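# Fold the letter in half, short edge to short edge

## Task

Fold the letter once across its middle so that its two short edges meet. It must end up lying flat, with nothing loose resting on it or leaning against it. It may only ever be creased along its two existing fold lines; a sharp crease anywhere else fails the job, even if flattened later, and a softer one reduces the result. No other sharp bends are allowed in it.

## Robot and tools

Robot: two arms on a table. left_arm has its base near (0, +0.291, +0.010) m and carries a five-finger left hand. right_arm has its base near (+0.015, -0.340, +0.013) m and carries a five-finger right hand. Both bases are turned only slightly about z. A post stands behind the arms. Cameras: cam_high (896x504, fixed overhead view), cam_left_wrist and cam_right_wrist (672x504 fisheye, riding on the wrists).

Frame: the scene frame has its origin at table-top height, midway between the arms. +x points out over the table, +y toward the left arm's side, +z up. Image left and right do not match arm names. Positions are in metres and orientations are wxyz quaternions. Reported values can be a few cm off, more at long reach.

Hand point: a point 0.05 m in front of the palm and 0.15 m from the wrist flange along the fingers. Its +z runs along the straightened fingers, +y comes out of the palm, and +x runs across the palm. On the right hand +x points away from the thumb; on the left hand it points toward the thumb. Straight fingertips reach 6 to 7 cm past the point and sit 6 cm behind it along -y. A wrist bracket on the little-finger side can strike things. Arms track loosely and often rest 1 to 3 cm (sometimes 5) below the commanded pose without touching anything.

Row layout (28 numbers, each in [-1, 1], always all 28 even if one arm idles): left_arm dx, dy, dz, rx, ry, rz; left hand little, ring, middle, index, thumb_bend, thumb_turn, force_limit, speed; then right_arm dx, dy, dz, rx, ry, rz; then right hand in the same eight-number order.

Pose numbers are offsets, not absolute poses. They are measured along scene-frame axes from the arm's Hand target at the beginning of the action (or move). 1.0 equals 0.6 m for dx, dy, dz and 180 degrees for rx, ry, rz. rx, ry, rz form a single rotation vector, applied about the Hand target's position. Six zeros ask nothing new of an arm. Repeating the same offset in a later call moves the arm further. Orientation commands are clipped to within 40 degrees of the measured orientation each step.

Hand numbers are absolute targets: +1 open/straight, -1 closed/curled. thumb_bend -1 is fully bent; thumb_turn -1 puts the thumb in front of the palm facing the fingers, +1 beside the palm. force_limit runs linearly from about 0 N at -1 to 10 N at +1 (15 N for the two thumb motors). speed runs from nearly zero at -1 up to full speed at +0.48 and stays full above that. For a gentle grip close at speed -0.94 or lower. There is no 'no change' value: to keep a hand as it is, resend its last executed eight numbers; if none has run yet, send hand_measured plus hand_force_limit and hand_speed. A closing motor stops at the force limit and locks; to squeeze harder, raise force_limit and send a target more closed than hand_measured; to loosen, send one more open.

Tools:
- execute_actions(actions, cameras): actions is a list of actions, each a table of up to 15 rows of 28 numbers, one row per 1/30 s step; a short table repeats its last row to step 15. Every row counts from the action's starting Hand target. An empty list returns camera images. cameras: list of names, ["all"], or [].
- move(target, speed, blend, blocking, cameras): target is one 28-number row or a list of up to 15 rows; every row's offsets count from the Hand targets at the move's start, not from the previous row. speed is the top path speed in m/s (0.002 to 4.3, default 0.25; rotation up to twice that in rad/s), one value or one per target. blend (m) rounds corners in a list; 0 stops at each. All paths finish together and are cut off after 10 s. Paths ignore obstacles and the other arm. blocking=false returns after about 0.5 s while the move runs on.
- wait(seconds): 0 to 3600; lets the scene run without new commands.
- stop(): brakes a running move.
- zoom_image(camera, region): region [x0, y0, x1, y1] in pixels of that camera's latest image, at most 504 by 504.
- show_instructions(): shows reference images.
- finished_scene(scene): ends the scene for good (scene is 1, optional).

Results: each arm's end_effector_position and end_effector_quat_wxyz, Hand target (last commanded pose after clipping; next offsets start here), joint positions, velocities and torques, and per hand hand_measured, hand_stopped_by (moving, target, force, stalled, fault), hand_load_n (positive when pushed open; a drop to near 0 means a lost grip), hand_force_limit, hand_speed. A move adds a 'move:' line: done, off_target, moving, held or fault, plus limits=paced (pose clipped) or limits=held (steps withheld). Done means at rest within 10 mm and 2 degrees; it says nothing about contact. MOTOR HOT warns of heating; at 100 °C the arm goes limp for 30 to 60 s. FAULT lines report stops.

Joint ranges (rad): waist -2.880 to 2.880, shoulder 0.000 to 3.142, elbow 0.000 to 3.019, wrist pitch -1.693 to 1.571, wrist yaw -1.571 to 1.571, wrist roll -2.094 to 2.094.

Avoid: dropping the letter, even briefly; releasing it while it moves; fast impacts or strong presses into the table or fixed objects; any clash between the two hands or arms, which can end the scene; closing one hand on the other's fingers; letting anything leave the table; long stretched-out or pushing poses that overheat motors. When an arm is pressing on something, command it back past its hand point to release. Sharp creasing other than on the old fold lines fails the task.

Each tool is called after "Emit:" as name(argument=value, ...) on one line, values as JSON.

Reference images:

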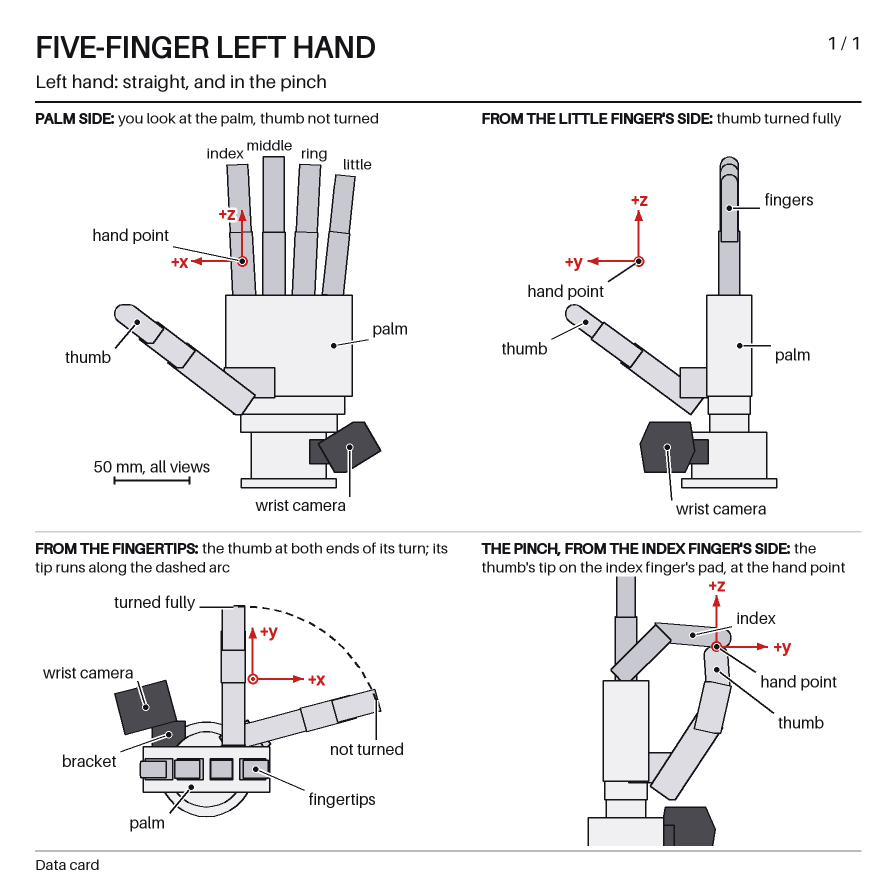

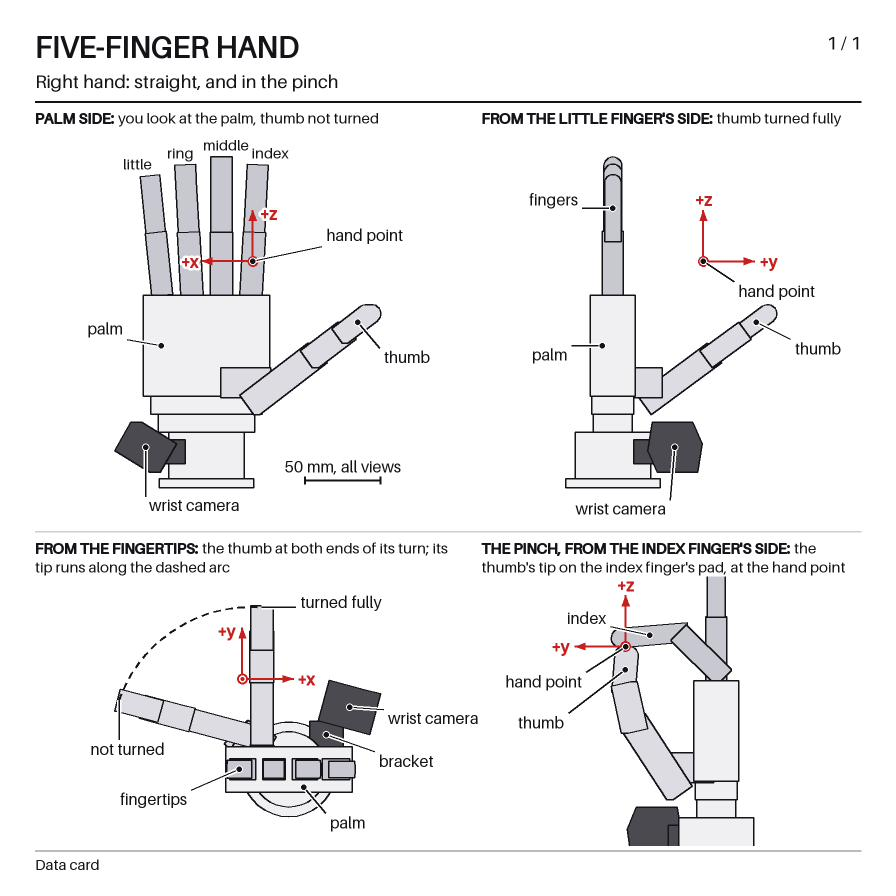

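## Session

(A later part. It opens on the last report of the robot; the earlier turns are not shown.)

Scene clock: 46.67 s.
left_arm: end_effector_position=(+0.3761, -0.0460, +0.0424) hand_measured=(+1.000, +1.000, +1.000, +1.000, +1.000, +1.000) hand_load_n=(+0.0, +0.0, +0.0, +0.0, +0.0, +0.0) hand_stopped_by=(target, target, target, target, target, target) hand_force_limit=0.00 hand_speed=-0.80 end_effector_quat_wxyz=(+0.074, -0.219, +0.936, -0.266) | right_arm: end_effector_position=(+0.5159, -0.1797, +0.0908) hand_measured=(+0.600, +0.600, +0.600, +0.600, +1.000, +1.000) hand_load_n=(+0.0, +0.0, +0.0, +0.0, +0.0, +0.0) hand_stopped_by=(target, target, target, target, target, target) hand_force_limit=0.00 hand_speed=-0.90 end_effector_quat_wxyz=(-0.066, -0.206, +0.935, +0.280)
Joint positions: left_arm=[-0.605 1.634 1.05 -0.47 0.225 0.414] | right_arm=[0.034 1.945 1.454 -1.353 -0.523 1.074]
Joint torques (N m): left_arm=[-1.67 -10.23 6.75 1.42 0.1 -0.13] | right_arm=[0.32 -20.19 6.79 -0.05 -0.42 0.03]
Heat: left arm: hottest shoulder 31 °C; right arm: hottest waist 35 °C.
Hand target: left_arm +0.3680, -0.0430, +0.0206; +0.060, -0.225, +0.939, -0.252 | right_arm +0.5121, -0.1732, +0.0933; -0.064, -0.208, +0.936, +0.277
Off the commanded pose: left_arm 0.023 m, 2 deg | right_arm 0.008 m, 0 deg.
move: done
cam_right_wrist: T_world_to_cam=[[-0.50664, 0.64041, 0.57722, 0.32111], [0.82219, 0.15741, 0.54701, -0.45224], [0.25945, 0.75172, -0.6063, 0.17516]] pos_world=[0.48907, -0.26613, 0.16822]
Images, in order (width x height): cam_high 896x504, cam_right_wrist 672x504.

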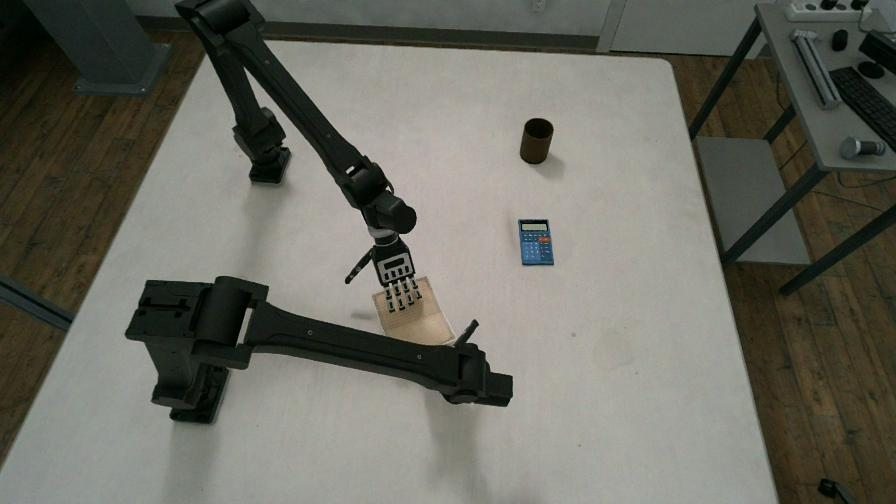

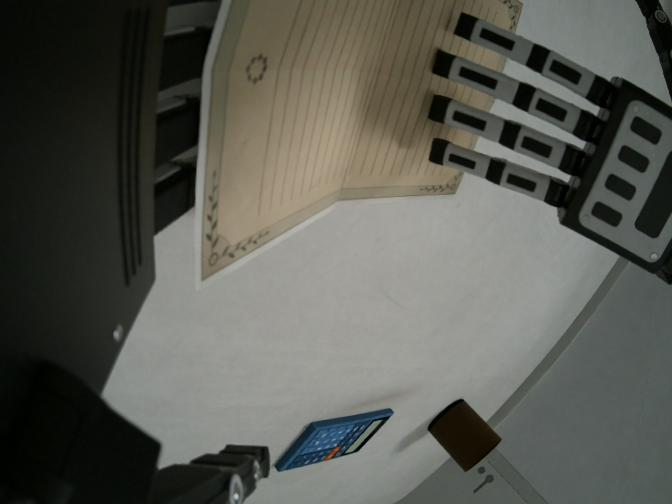

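Emit:
move(target=[0,0,0,0,0,0,1,1,1,1,1,1,0,-0.8, -0.0254,0.0541,0.0633,-0.0654,-0.0307,0,0.75,0.75,0.75,0.75,1,1,0,-0.9], cameras=["cam_right_wrist", "cam_high", "cam_left_wrist"], speed=0.05)

Emit:
zoom_image(camera="cam_high", region=[360, 270, 500, 410])

Scene clock: 50.00 s.
left_arm: end_effector_position=(+0.3761, -0.0460, +0.0424) hand_measured=(+1.000, +1.000, +1.000, +1.000, +1.000, +1.000) hand_load_n=(+0.0, +0.0, +0.0, +0.0, +0.0, +0.0) hand_stopped_by=(target, target, target, target, target, target) hand_force_limit=0.00 hand_speed=-0.80 end_effector_quat_wxyz=(+0.074, -0.219, +0.936, -0.266) | right_arm: end_effector_position=(+0.5011, -0.1463, +0.1291) hand_measured=(+0.750, +0.750, +0.750, +0.750, +1.000, +1.000) hand_load_n=(+0.0, +0.0, +0.0, +0.0, +0.0, +0.0) hand_stopped_by=(target, target, target, target, target, target) hand_force_limit=0.00 hand_speed=-0.90 end_effector_quat_wxyz=(-0.043, -0.213, +0.961, +0.172)
Joint positions: left_arm=[-0.605 1.634 1.05 -0.47 0.225 0.414] | right_arm=[0.158 1.784 1.422 -1.328 -0.336 1.25]
Joint torques (N m): left_arm=[-1.61 -10.29 6.75 1.42 0.1 -0.12] | right_arm=[0.09 -19.49 7.75 0.47 -0.31 0.19]
Heat: left arm: hottest shoulder 31 °C; right arm: hottest waist 35 °C.
Hand target: left_arm +0.3680, -0.0430, +0.0206; +0.060, -0.225, +0.939, -0.252 | right_arm +0.4969, -0.1407, +0.1312; -0.040, -0.214, +0.961, +0.170
Off the commanded pose: left_arm 0.023 m, 2 deg | right_arm 0.007 m, 0 deg.
move: done
cam_left_wrist: T_world_to_cam=[[0.12742, -0.85317, 0.50584, -0.10658], [-0.94425, 0.05175, 0.32514, 0.34076], [-0.30358, -0.51906, -0.79901, 0.23944]] pos_world=[0.40803, 0.01572, 0.13443]
cam_right_wrist: T_world_to_cam=[[-0.55475, 0.73896, 0.38235, 0.33383], [0.76762, 0.27731, 0.5778, -0.42534], [0.32094, 0.61404, -0.72108, 0.14104]] pos_world=[0.46643, -0.21534, 0.21983]

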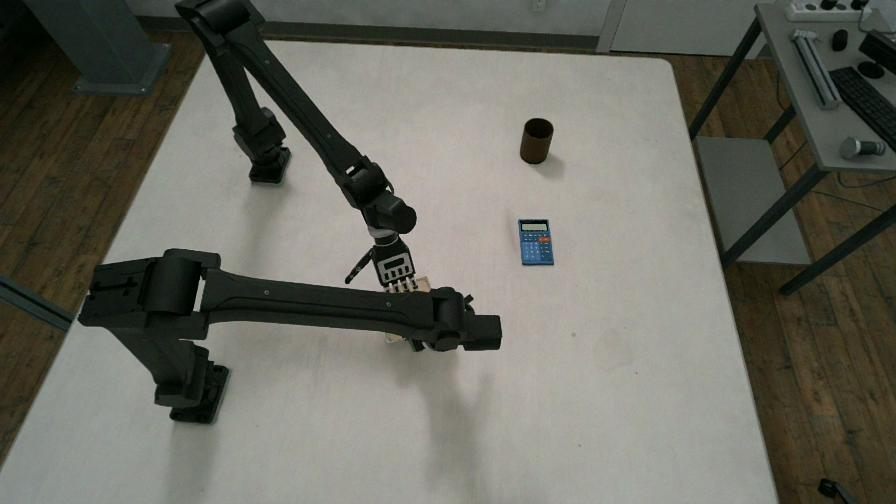

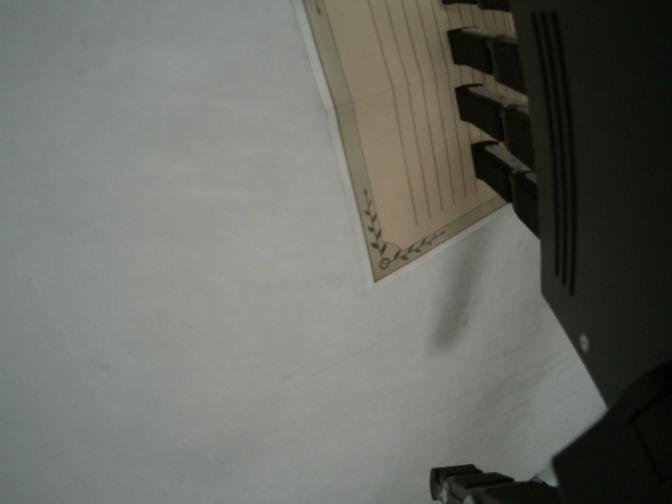

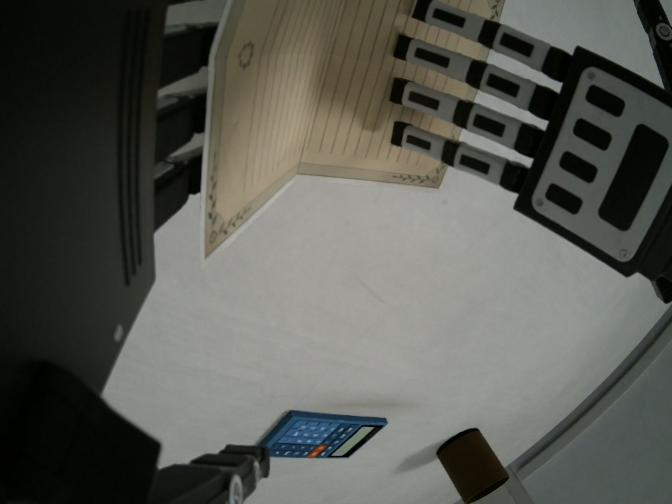

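Scaled by 3.600 from the camera's image (finer frame: 1280x720).

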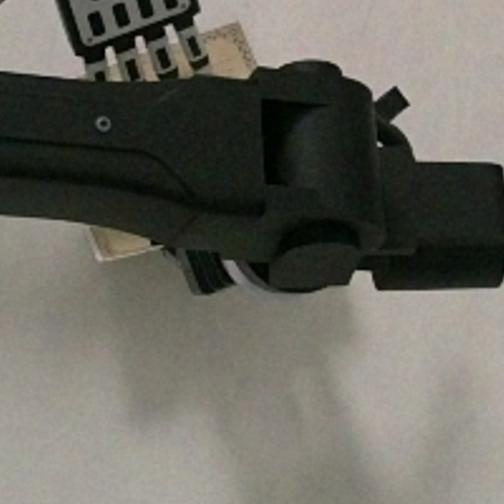

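Emit:
move(target=[0,0,0,0,0,0,1,1,1,1,1,1,0,-0.8, -0.0376,0.0801,0.021,-0.0754,-0.0354,0,0.9,0.9,0.9,0.9,1,1,0,-0.9], cameras=["cam_right_wrist", "cam_high", "cam_left_wrist"], speed=0.05)

Scene clock: 53.67 s.
left_arm: end_effector_position=(+0.3761, -0.0460, +0.0424) hand_measured=(+1.000, +1.000, +1.000, +1.000, +1.000, +1.000) hand_load_n=(+0.0, +0.0, +0.0, +0.0, +0.0, +0.0) hand_stopped_by=(target, target, target, target, target, target) hand_force_limit=0.00 hand_speed=-0.80 end_effector_quat_wxyz=(+0.074, -0.219, +0.936, -0.266) | right_arm: end_effector_position=(+0.4787, -0.0974, +0.1405) hand_measured=(+0.900, +0.900, +0.900, +0.900, +1.000, +1.000) hand_load_n=(+0.0, +0.0, +0.0, +0.0, +0.0, +0.0) hand_stopped_by=(target, target, target, target, target, target) hand_force_limit=0.00 hand_speed=-0.90 end_effector_quat_wxyz=(-0.017, -0.216, +0.975, +0.043)
Joint positions: left_arm=[-0.605 1.634 1.05 -0.47 0.225 0.414] | right_arm=[0.352 1.687 1.398 -1.306 -0.09 1.463]
Joint torques (N m): left_arm=[-1.61 -10.29 6.75 1.42 0.1 -0.12] | right_arm=[-0.26 -17.85 8.21 0.32 -0.08 0.08]
Heat: left arm: hottest shoulder 31 °C; right arm: hottest waist 35 °C.
Hand target: left_arm +0.3680, -0.0430, +0.0206; +0.060, -0.225, +0.939, -0.252 | right_arm +0.4743, -0.0926, +0.1438; -0.012, -0.217, +0.975, +0.043
Off the commanded pose: left_arm 0.023 m, 2 deg | right_arm 0.007 m, 1 deg.
move: done
cam_left_wrist: T_world_to_cam=[[0.12742, -0.85317, 0.50584, -0.10658], [-0.94425, 0.05175, 0.32514, 0.34076], [-0.30358, -0.51906, -0.79901, 0.23944]] pos_world=[0.40803, 0.01572, 0.13443]
cam_right_wrist: T_world_to_cam=[[-0.5849, 0.79988, 0.13448, 0.33608], [0.70445, 0.41877, 0.57305, -0.38363], [0.40205, 0.42991, -0.80841, 0.08186]] pos_world=[0.4339, -0.14336, 0.24082]

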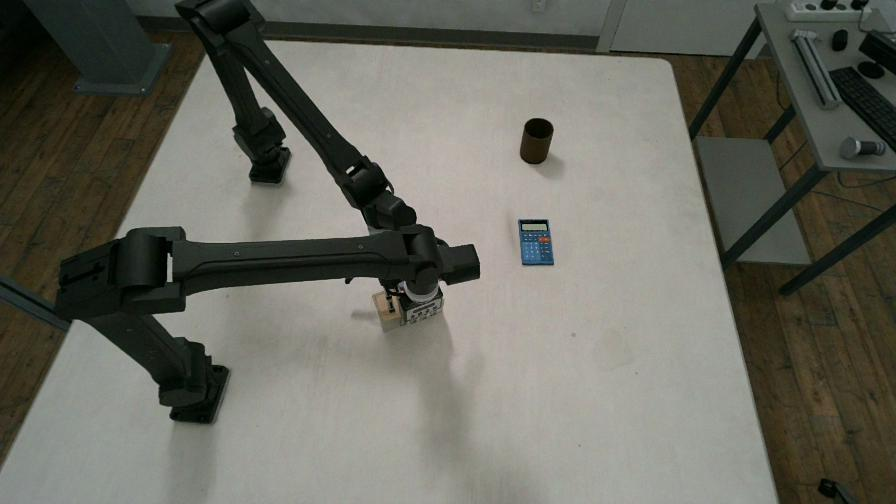

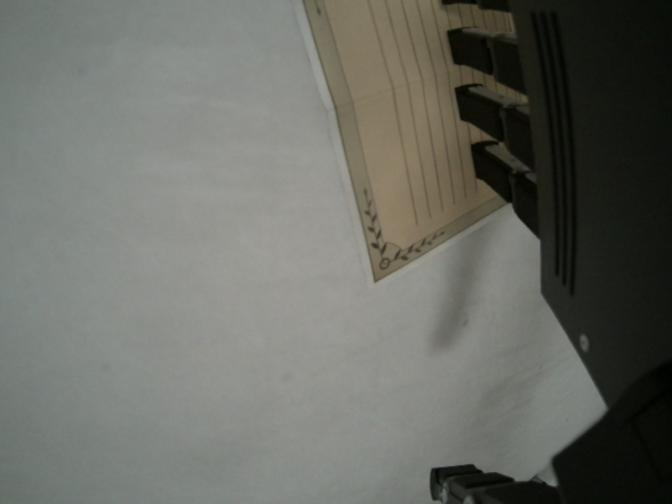

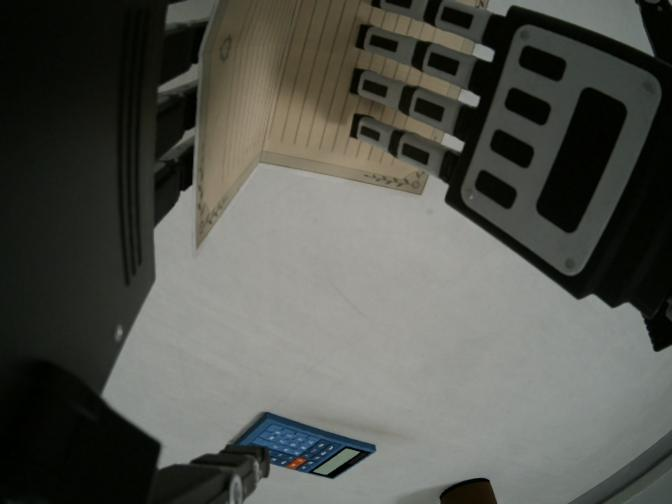

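Emit:
move(target=[0,0,0,0,0,0,1,1,1,1,1,1,0,-0.8, -0.017,0.0362,0.0042,-0.0251,-0.0118,0,1,1,1,1,1,1,0,-0.9], cameras=["cam_right_wrist"], speed=0.05)

Scene clock: 59.30 s.
left_arm: end_effector_position=(+0.3761, -0.0460, +0.0424) hand_measured=(+1.000, +1.000, +1.000, +1.000, +1.000, +1.000) hand_load_n=(+0.0, +0.0, +0.0, +0.0, +0.0, -0.5) hand_stopped_by=(target, target, target, target, target, target) hand_force_limit=0.00 hand_speed=-0.80 end_effector_quat_wxyz=(+0.074, -0.219, +0.936, -0.266) | right_arm: end_effector_position=(+0.4693, -0.0752, +0.1407) hand_measured=(+1.000, +1.000, +1.000, +1.000, +1.000, +1.000) hand_load_n=(+0.0, +0.0, +0.0, +0.0, +0.0, +0.0) hand_stopped_by=(target, target, target, target, target, target) hand_force_limit=0.00 hand_speed=-0.90 end_effector_quat_wxyz=(-0.006, -0.217, +0.976, +0.000)
Joint positions: left_arm=[-0.605 1.634 1.05 -0.47 0.225 0.414] | right_arm=[0.435 1.674 1.398 -1.306 -0.003 1.546]
Joint torques (N m): left_arm=[-1.67 -10.29 6.75 1.42 0.1 -0.12] | right_arm=[0.97 -17.55 8.81 0.1 0.02 0.05]
Heat: left arm: hottest elbow 31 °C; right arm: hottest waist 35 °C.
Hand target: left_arm +0.3680, -0.0430, +0.0206; +0.060, -0.225, +0.939, -0.252 | right_arm +0.4641, -0.0710, +0.1463; -0.002, -0.217, +0.976, +0.000
Off the commanded pose: left_arm 0.023 m, 2 deg | right_arm 0.009 m, 0 deg.
move: done
cam_right_wrist: T_world_to_cam=[[-0.58919, 0.80659, 0.04756, 0.32758], [0.68114, 0.46416, 0.56622, -0.37106], [0.43463, 0.36601, -0.82288, 0.05817]] pos_world=[0.42046, -0.11329, 0.24239]

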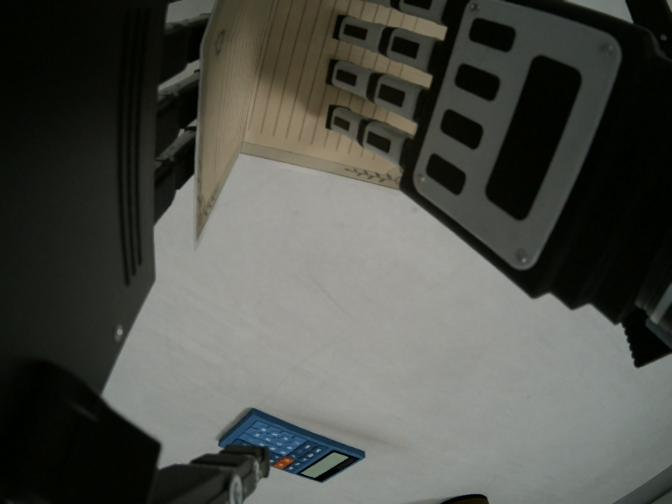

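Emit:
move(target=[[0.0133,-0.005,0.06,0,0,0,1,1,1,1,1,1,0,-0.8, 0,0,0,0,0,0,1,1,1,1,1,1,0,-0.9],[-0.1067,0.2267,0.16,0,0,0,1,1,1,1,1,1,0,-0.8, 0,0,0,0,0,0,1,1,1,1,1,1,0,-0.9]], cameras=["cam_right_wrist","cam_high"], speed=[0.05,0.15], blend=[0.01,0])

Scene clock: 62.30 s.
left_arm: end_effector_position=(+0.3072, +0.0857, +0.1205) hand_measured=(+1.000, +1.000, +1.000, +1.000, +1.000, +1.000) hand_load_n=(+0.0, +0.0, +0.0, +0.0, +0.0, +0.0) hand_stopped_by=(target, target, target, target, target, target) hand_force_limit=0.00 hand_speed=-0.80 end_effector_quat_wxyz=(+0.065, -0.223, +0.938, -0.257) | right_arm: end_effector_position=(+0.4693, -0.0752, +0.1407) hand_measured=(+1.000, +1.000, +1.000, +1.000, +1.000, +1.000) hand_load_n=(+0.0, +0.0, +0.0, +0.0, +0.0, +0.0) hand_stopped_by=(target, target, target, target, target, target) hand_force_limit=0.00 hand_speed=-0.90 end_effector_quat_wxyz=(-0.006, -0.216, +0.976, +0.000)
Joint positions: left_arm=[-0.415 1.225 0.865 -0.767 0.312 0.587] | right_arm=[0.435 1.674 1.398 -1.306 -0.003 1.547]
Joint torques (N m): left_arm=[-0.26 -8.06 8.01 0.55 0.31 0.03] | right_arm=[0.09 -17.67 8.76 0.14 0 0.05]
Heat: left arm: hottest elbow 31 °C; right arm: hottest waist 35 °C.
Hand target: left_arm +0.3040, +0.0929, +0.1166; +0.060, -0.225, +0.939, -0.252 | right_arm +0.4641, -0.0710, +0.1463; -0.002, -0.217, +0.976, +0.000
Off the commanded pose: left_arm 0.009 m, 1 deg | right_arm 0.009 m, 0 deg.
move: done
cam_right_wrist: T_world_to_cam=[[-0.58852, 0.80708, 0.0476, 0.32734], [0.68152, 0.46357, 0.56625, -0.37129], [0.43494, 0.36569, -0.82286, 0.058]] pos_world=[0.42046, -0.11328, 0.24239]
Images, in order (width x height): cam_high 896x504, cam_right_wrist 672x504.

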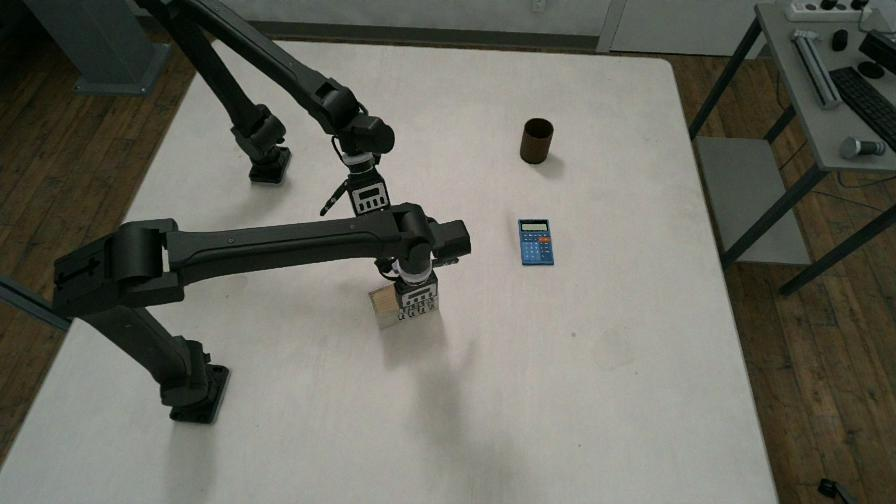

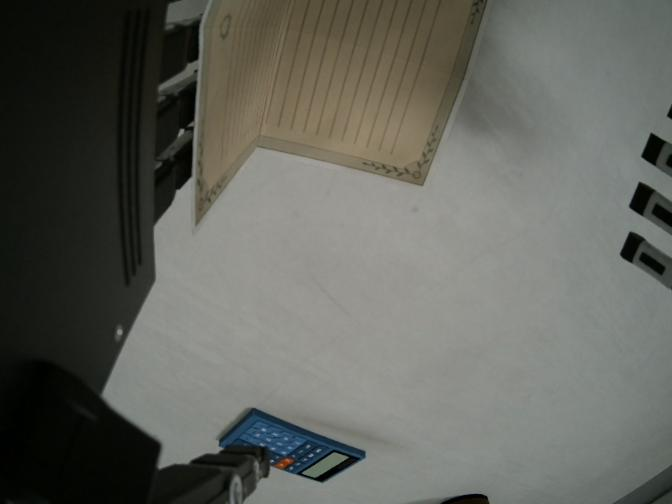

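Emit:
zoom_image(camera="cam_right_wrist", region=[170, 0, 510, 260])

Emit:
zoom_image(camera="cam_high", region=[340, 240, 480, 360])

Scaled by 1.482 from the camera's image (finer frame: 960x720).

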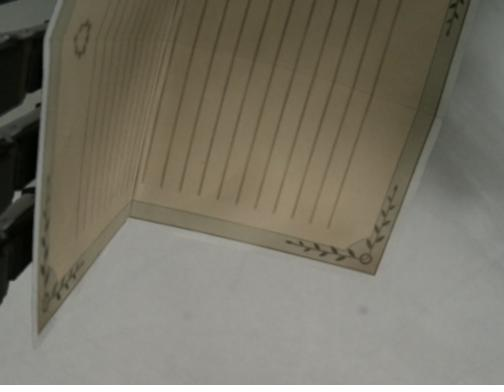

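Scaled by 3.600 from the camera's image (finer frame: 1280x720).

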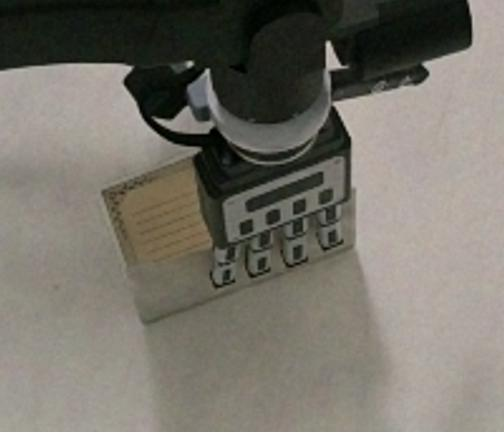

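Emit:
move(target=[0,0,0,0,0,0,1,1,1,1,1,1,0,-0.8, -0.0255,0.0543,0.01,0,0,0,1,1,1,1,1,1,0,-0.9], cameras=["cam_right_wrist","cam_high", "cam_left_wrist"], speed=0.05)

Emit:
zoom_image(camera="cam_high", region=[340, 240, 480, 360])

Scene clock: 64.97 s.
left_arm: end_effector_position=(+0.3072, +0.0858, +0.1205) hand_measured=(+1.000, +1.000, +1.000, +1.000, +1.000, +1.000) hand_load_n=(+0.0, +0.0, +0.0, +0.0, +0.0, +0.0) hand_stopped_by=(target, target, target, target, target, target) hand_force_limit=0.00 hand_speed=-0.80 end_effector_quat_wxyz=(+0.065, -0.222, +0.938, -0.257) | right_arm: end_effector_position=(+0.4513, -0.0437, +0.1415) hand_measured=(+1.000, +1.000, +1.000, +1.000, +1.000, +1.000) hand_load_n=(+0.0, +0.5, +0.0, +0.0, +0.0, +0.0) hand_stopped_by=(target, target, target, target, target, target) hand_force_limit=0.00 hand_speed=-0.90 end_effector_quat_wxyz=(-0.009, -0.217, +0.976, -0.001)
Joint positions: left_arm=[-0.415 1.225 0.865 -0.767 0.312 0.588] | right_arm=[0.508 1.672 1.398 -1.315 -0.003 1.619]
Joint torques (N m): left_arm=[-0.26 -8.12 7.99 0.53 0.31 0.05] | right_arm=[-0.03 -17.9 9.76 -0.29 -0.03 0.04]
Heat: left arm: hottest elbow 31 °C; right arm: hottest waist 35 °C.
Hand target: left_arm +0.3040, +0.0929, +0.1166; +0.060, -0.225, +0.939, -0.252 | right_arm +0.4487, -0.0382, +0.1522; -0.002, -0.217, +0.976, +0.000
Off the commanded pose: left_arm 0.009 m, 1 deg | right_arm 0.012 m, 1 deg.
move: off_target (right_arm)
cam_left_wrist: T_world_to_cam=[[0.1398, -0.86025, 0.49034, -0.02619], [-0.93655, 0.04587, 0.34751, 0.23908], [-0.32144, -0.50781, -0.79926, 0.35392]] pos_world=[0.34134, 0.14622, 0.21263]
cam_right_wrist: T_world_to_cam=[[-0.58921, 0.80656, 0.04783, 0.29154], [0.68431, 0.46668, 0.5603, -0.37446], [0.4296, 0.36286, -0.82691, 0.05785]] pos_world=[0.40317, -0.08138, 0.2437]

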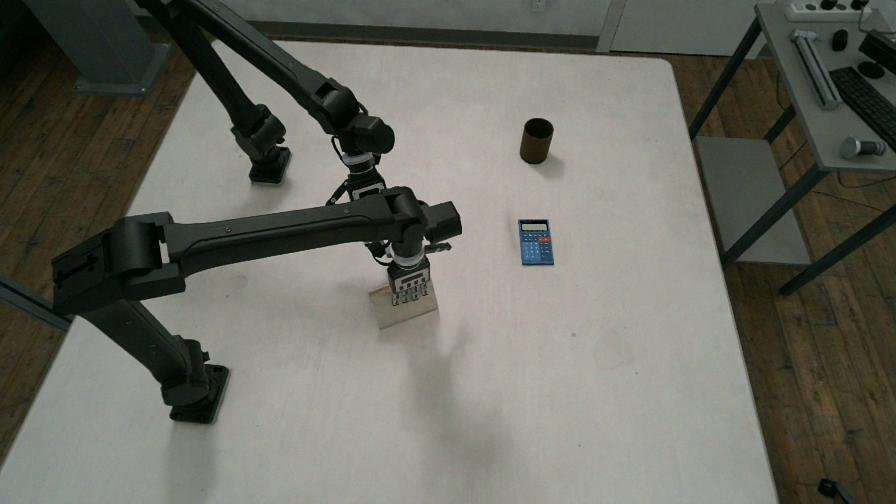

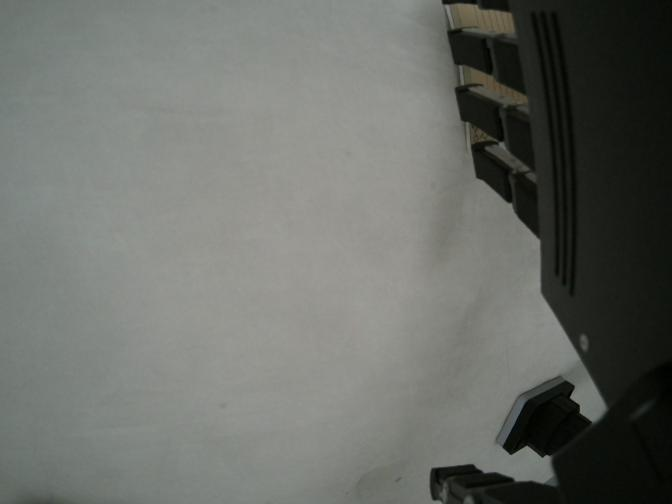

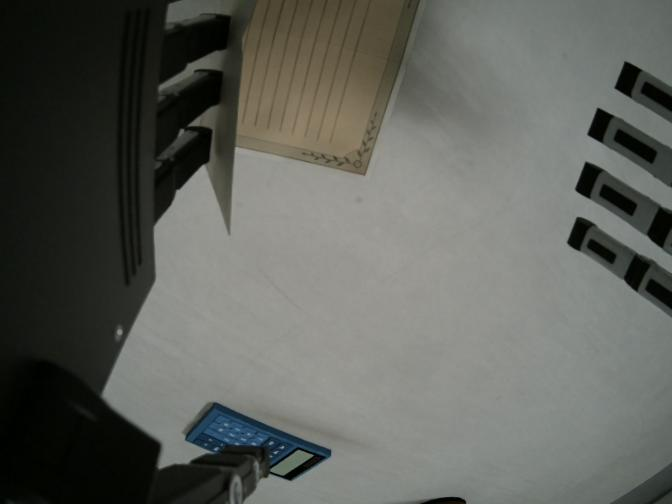

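Scaled by 3.600 from the camera's image (finer frame: 1280x720).

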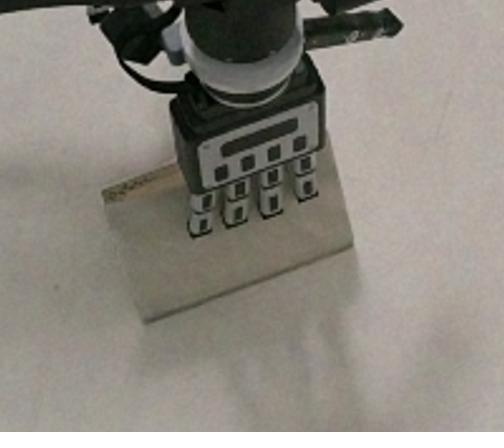

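Emit:
move(target=[0,0,0,0,0,0,1,1,1,1,1,1,0,-0.8, -0.0198,0.0422,0,0,0,0,1,1,1,1,1,1,0,-0.9], cameras=["cam_right_wrist","cam_high"], speed=0.05)

Emit:
zoom_image(camera="cam_high", region=[340, 240, 480, 360])

Scene clock: 66.60 s.
left_arm: end_effector_position=(+0.3072, +0.0858, +0.1205) hand_measured=(+1.000, +1.000, +1.000, +1.000, +1.000, +1.000) hand_load_n=(+0.0, +0.0, +0.0, +0.0, +0.0, +0.0) hand_stopped_by=(target, target, target, target, target, target) hand_force_limit=0.00 hand_speed=-0.80 end_effector_quat_wxyz=(+0.065, -0.222, +0.938, -0.257) | right_arm: end_effector_position=(+0.4378, -0.0196, +0.1414) hand_measured=(+1.000, +1.000, +1.000, +1.000, +1.000, +1.000) hand_load_n=(+0.0, +0.0, +0.0, +0.0, +0.0, +0.0) hand_stopped_by=(target, target, target, target, target, target) hand_force_limit=0.00 hand_speed=-0.90 end_effector_quat_wxyz=(-0.009, -0.217, +0.976, -0.001)
Joint positions: left_arm=[-0.415 1.225 0.865 -0.767 0.312 0.588] | right_arm=[0.565 1.672 1.398 -1.315 -0.003 1.676]
Joint torques (N m): left_arm=[-0.26 -8.06 7.99 0.53 0.31 0.05] | right_arm=[0.5 -17.14 10.44 -0.23 -0.03 0.12]
Heat: left arm: hottest elbow 31 °C; right arm: hottest waist 35 °C.
Hand target: left_arm +0.3040, +0.0929, +0.1166; +0.060, -0.225, +0.939, -0.252 | right_arm +0.4370, -0.0130, +0.1522; -0.002, -0.217, +0.976, +0.000
Off the commanded pose: left_arm 0.009 m, 1 deg | right_arm 0.013 m, 1 deg.
move: off_target (right_arm)
cam_right_wrist: T_world_to_cam=[[-0.58894, 0.80682, 0.04682, 0.26402], [0.68426, 0.46698, 0.5601, -0.37628], [0.43004, 0.3619, -0.8271, 0.05465]] pos_world=[0.38947, -0.05708, 0.2436]
Images, in order (width x height): cam_high 896x504, cam_right_wrist 672x504.

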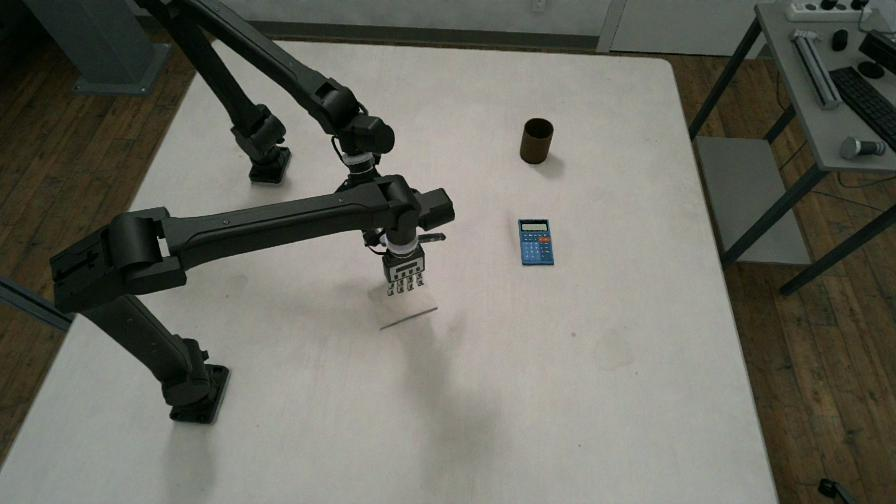

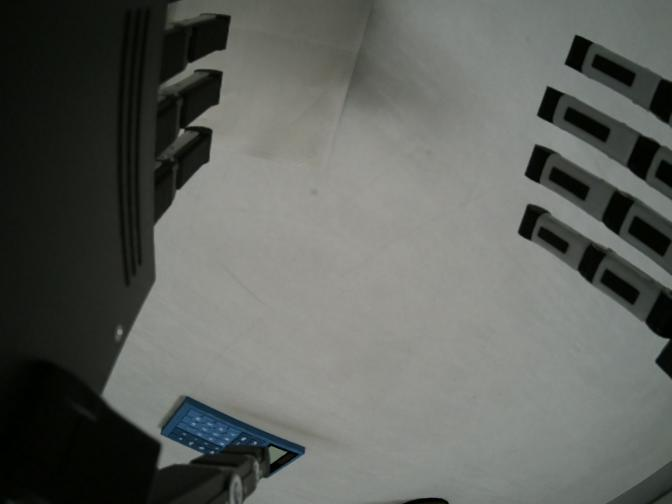

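Scaled by 3.600 from the camera's image (finer frame: 1280x720).

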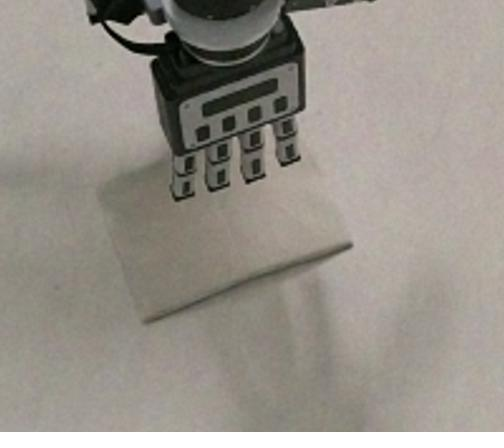

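Emit:
move(target=[-0.0425,0.0905,0,0,0,0,1,1,1,1,1,1,0,-0.8, -0.0177,0.0377,-0.0267,0,0,0,1,1,1,1,1,1,0,-0.9], cameras=["cam_right_wrist","cam_high"], speed=0.05)

Emit:
zoom_image(camera="cam_high", region=[340, 240, 480, 360])

Scene clock: 68.80 s.
left_arm: end_effector_position=(+0.2820, +0.1414, +0.1192) hand_measured=(+1.000, +1.000, +1.000, +1.000, +1.000, +1.000) hand_load_n=(+0.0, +0.0, +0.0, +0.0, +0.0, +0.0) hand_stopped_by=(target, target, target, target, target, target) hand_force_limit=0.00 hand_speed=-0.80 end_effector_quat_wxyz=(+0.064, -0.223, +0.939, -0.255) | right_arm: end_effector_position=(+0.4282, +0.0030, +0.1419) hand_measured=(+1.000, +1.000, +1.000, +1.000, +1.000, +1.000) hand_load_n=(+0.0, +0.0, +0.0, +0.0, +0.0, +0.0) hand_stopped_by=(target, target, target, target, target, target) hand_force_limit=0.00 hand_speed=-0.90 end_effector_quat_wxyz=(-0.002, -0.216, +0.976, +0.001)
Joint positions: left_arm=[-0.286 1.108 0.776 -0.842 0.363 0.713] | right_arm=[0.614 1.672 1.398 -1.3 -0.003 1.726]
Joint torques (N m): left_arm=[-0.21 -6.65 8.09 0.46 0.34 0.07] | right_arm=[-0.26 -15.44 8.81 0.66 -0.08 0.04]
Heat: left arm: hottest elbow 31 °C; right arm: hottest waist 35 °C.
Hand target: left_arm +0.2784, +0.1473, +0.1165; +0.060, -0.225, +0.939, -0.252 | right_arm +0.4264, +0.0096, +0.1362; -0.002, -0.217, +0.976, +0.000
Off the commanded pose: left_arm 0.007 m, 1 deg | right_arm 0.009 m, 0 deg.
move: done
cam_right_wrist: T_world_to_cam=[[-0.58855, 0.80719, 0.04539, 0.24024], [0.67763, 0.4619, 0.57224, -0.37938], [0.44094, 0.36755, -0.81883, 0.04517]] pos_world=[0.37856, -0.03529, 0.24318]
Images, in order (width x height): cam_high 896x504, cam_right_wrist 672x504.

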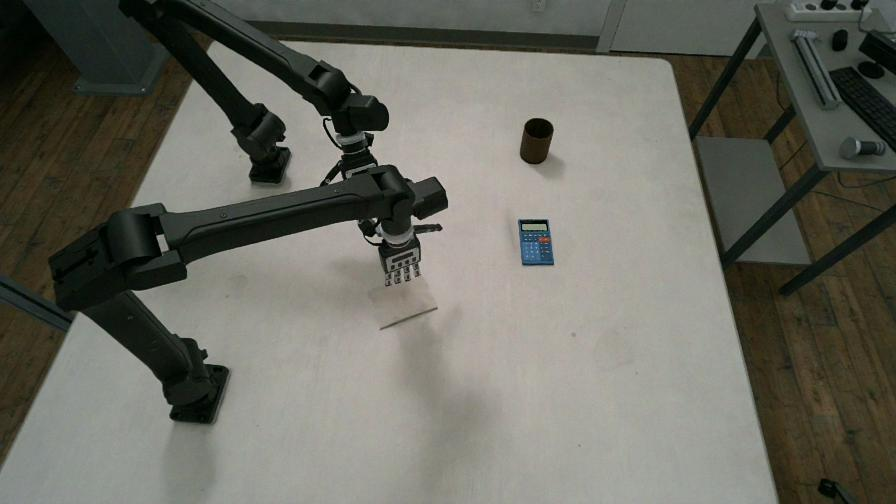

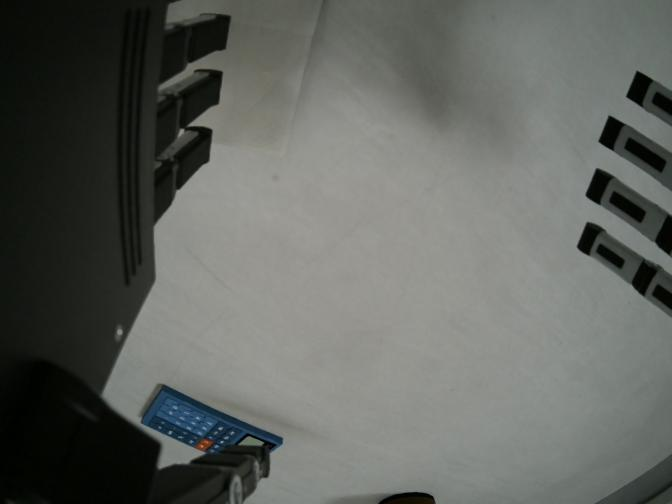

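Scaled by 3.600 from the camera's image (finer frame: 1280x720).

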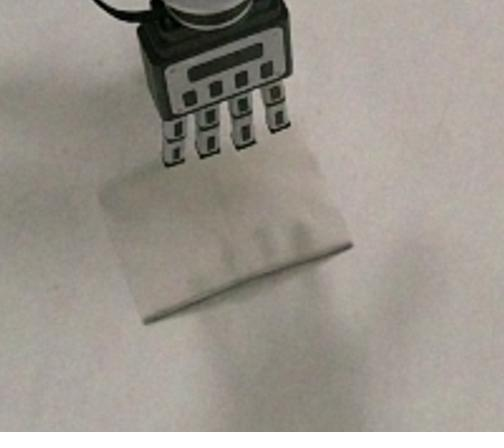

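Emit:
zoom_image(camera="cam_right_wrist", region=[170, 0, 370, 200])

Emit:
zoom_image(camera="cam_high", region=[360, 265, 450, 340])

Scaled by 2.520 from the camera's image (finer frame: 960x720).

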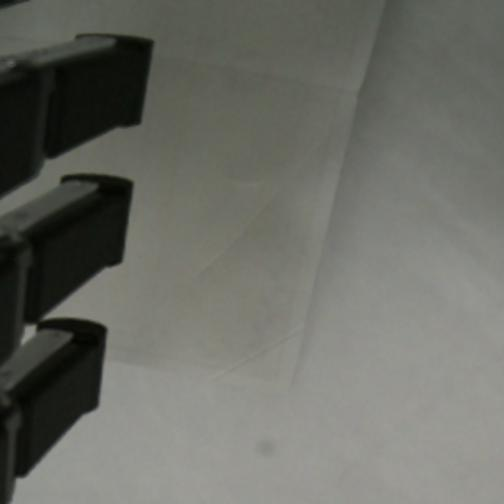

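Scaled by 5.600 from the camera's image (finer frame: 1280x720).

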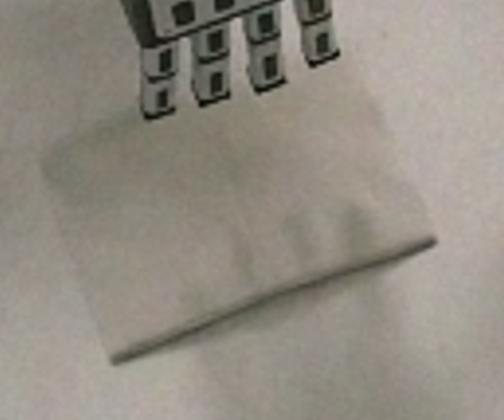

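Emit:
move(target=[[0,0,0,0,0,0,1,1,1,1,1,1,0,-0.8, 0.0397,-0.0845,0,0,0,0,1,1,1,1,1,1,0,-0.9],[0.116,-0.2305,-0.0775,0,0,0,1,1,1,1,1,1,0,-0.8, 0.0397,-0.0845,0,0,0,0,1,1,1,1,1,1,0,-0.9]], cameras=["all"], speed=0.1)

Emit:
zoom_image(camera="cam_right_wrist", region=[170, 0, 470, 250])

Emit:
zoom_image(camera="cam_high", region=[340, 240, 480, 360])

Scene clock: 73.70 s.
left_arm: end_effector_position=(+0.3343, +0.0239, +0.0623) hand_measured=(+1.000, +1.000, +1.000, +1.000, +1.000, +1.000) hand_load_n=(+0.0, +0.0, +0.0, +0.0, +0.0, -0.5) hand_stopped_by=(target, target, target, target, target, target) hand_force_limit=0.00 hand_speed=-0.80 end_effector_quat_wxyz=(+0.051, -0.228, +0.942, -0.242) | right_arm: end_effector_position=(+0.4493, -0.0367, +0.1383) hand_measured=(+1.000, +1.000, +1.000, +1.000, +1.000, +1.000) hand_load_n=(+0.0, +0.0, +0.0, +0.0, +0.0, +0.0) hand_stopped_by=(target, target, target, target, target, target) hand_force_limit=0.00 hand_speed=-0.90 end_effector_quat_wxyz=(-0.005, -0.216, +0.976, +0.000)
Joint positions: left_arm=[-0.526 1.466 0.928 -0.601 0.261 0.48] | right_arm=[0.524 1.672 1.389 -1.297 -0.002 1.637]
Joint torques (N m): left_arm=[-2.26 -9.17 11.28 1.32 0.04 -0.15] | right_arm=[-1.38 -16.79 8.1 0.8 -0.07 -0.14]
Heat: left arm: hottest elbow 31 °C; right arm: hottest waist 35 °C.
Hand target: left_arm +0.3480, +0.0089, +0.0700; +0.060, -0.225, +0.939, -0.252 | right_arm +0.4501, -0.0411, +0.1362; -0.002, -0.217, +0.976, +0.000
Off the commanded pose: left_arm 0.022 m, 2 deg | right_arm 0.005 m, 0 deg.
move: off_target (left_arm)
cam_left_wrist: T_world_to_cam=[[0.16101, -0.87074, 0.46463, -0.05984], [-0.92339, 0.03331, 0.38241, 0.28116], [-0.34846, -0.49061, -0.79867, 0.29328]] pos_world=[0.37145, 0.08241, 0.15452]
cam_right_wrist: T_world_to_cam=[[-0.58748, 0.80799, 0.04491, 0.28449], [0.6807, 0.46339, 0.56737, -0.37404], [0.43762, 0.36389, -0.82224, 0.04931]] pos_world=[0.40016, -0.07448, 0.23999]

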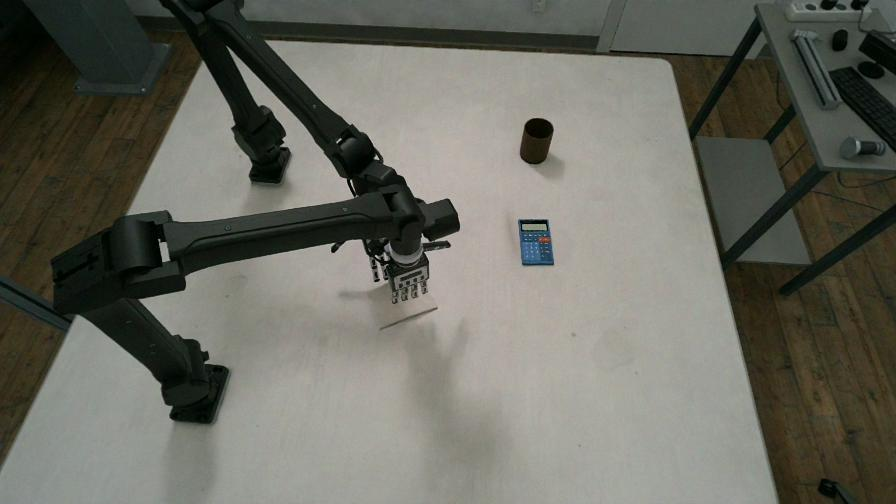

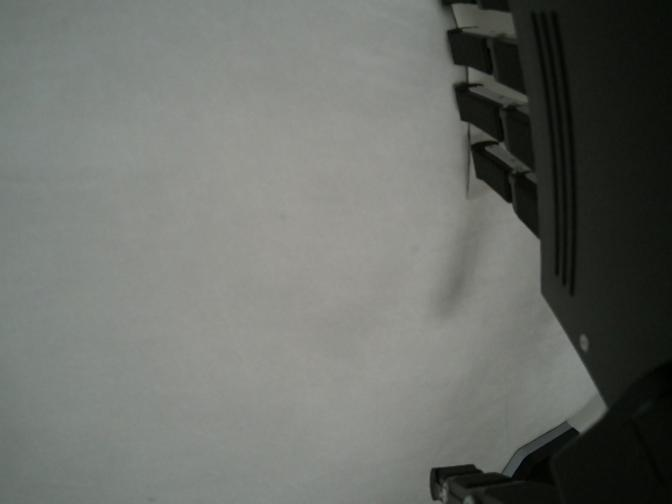

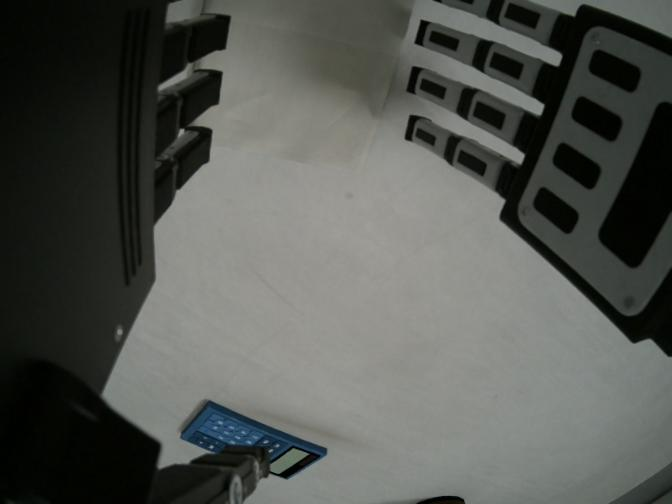

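Scaled by 1.680 from the camera's image (finer frame: 960x720).

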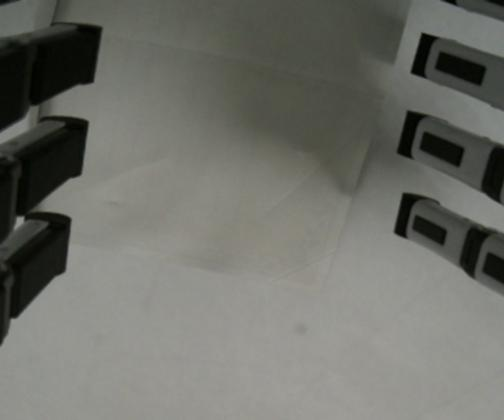

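Scaled by 3.600 from the camera's image (finer frame: 1280x720).

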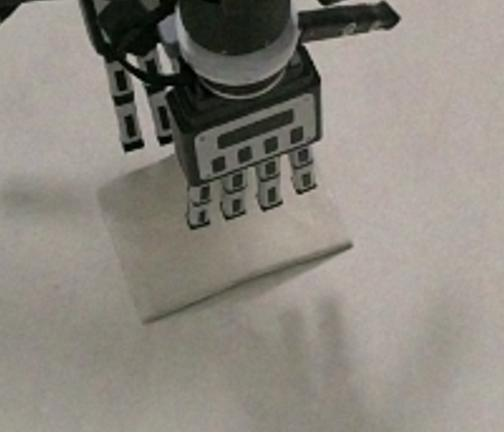

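Emit:
execute_actions(actions=[[[0,0,0,0,0,0,1,1,1,1,1,1,0,-0.8, 0,0,0,0,0,0,1,1,1,1,1,1,0,-0.9]]])

Scene clock: 74.87 s.
left_arm: end_effector_position=(+0.3343, +0.0239, +0.0623) hand_measured=(+1.000, +1.000, +1.000, +1.000, +1.000, +1.000) hand_load_n=(+0.0, +0.0, +0.0, +0.0, +0.0, +0.0) hand_stopped_by=(target, target, target, target, target, target) hand_force_limit=0.00 hand_speed=-0.80 end_effector_quat_wxyz=(+0.051, -0.229, +0.942, -0.242) | right_arm: end_effector_position=(+0.4493, -0.0367, +0.1383) hand_measured=(+1.000, +1.000, +1.000, +1.000, +1.000, +1.000) hand_load_n=(+0.0, +0.0, +0.0, +0.0, +0.0, +0.0) hand_stopped_by=(target, target, target, target, target, target) hand_force_limit=0.00 hand_speed=-0.90 end_effector_quat_wxyz=(-0.005, -0.216, +0.976, +0.000)
Joint positions: left_arm=[-0.526 1.466 0.928 -0.601 0.261 0.48] | right_arm=[0.524 1.672 1.389 -1.297 -0.002 1.637]
Joint torques (N m): left_arm=[-2.32 -9.17 11.3 1.33 0.04 -0.13] | right_arm=[-1.32 -17.32 8.21 0.42 -0.1 -0.18]
Heat: left arm: hottest elbow 32 °C; right arm: hottest waist 35 °C.
Hand target: left_arm +0.3480, +0.0089, +0.0700; +0.060, -0.225, +0.939, -0.252 | right_arm +0.4501, -0.0411, +0.1362; -0.002, -0.217, +0.976, +0.000
Off the commanded pose: left_arm 0.022 m, 2 deg | right_arm 0.005 m, 0 deg.


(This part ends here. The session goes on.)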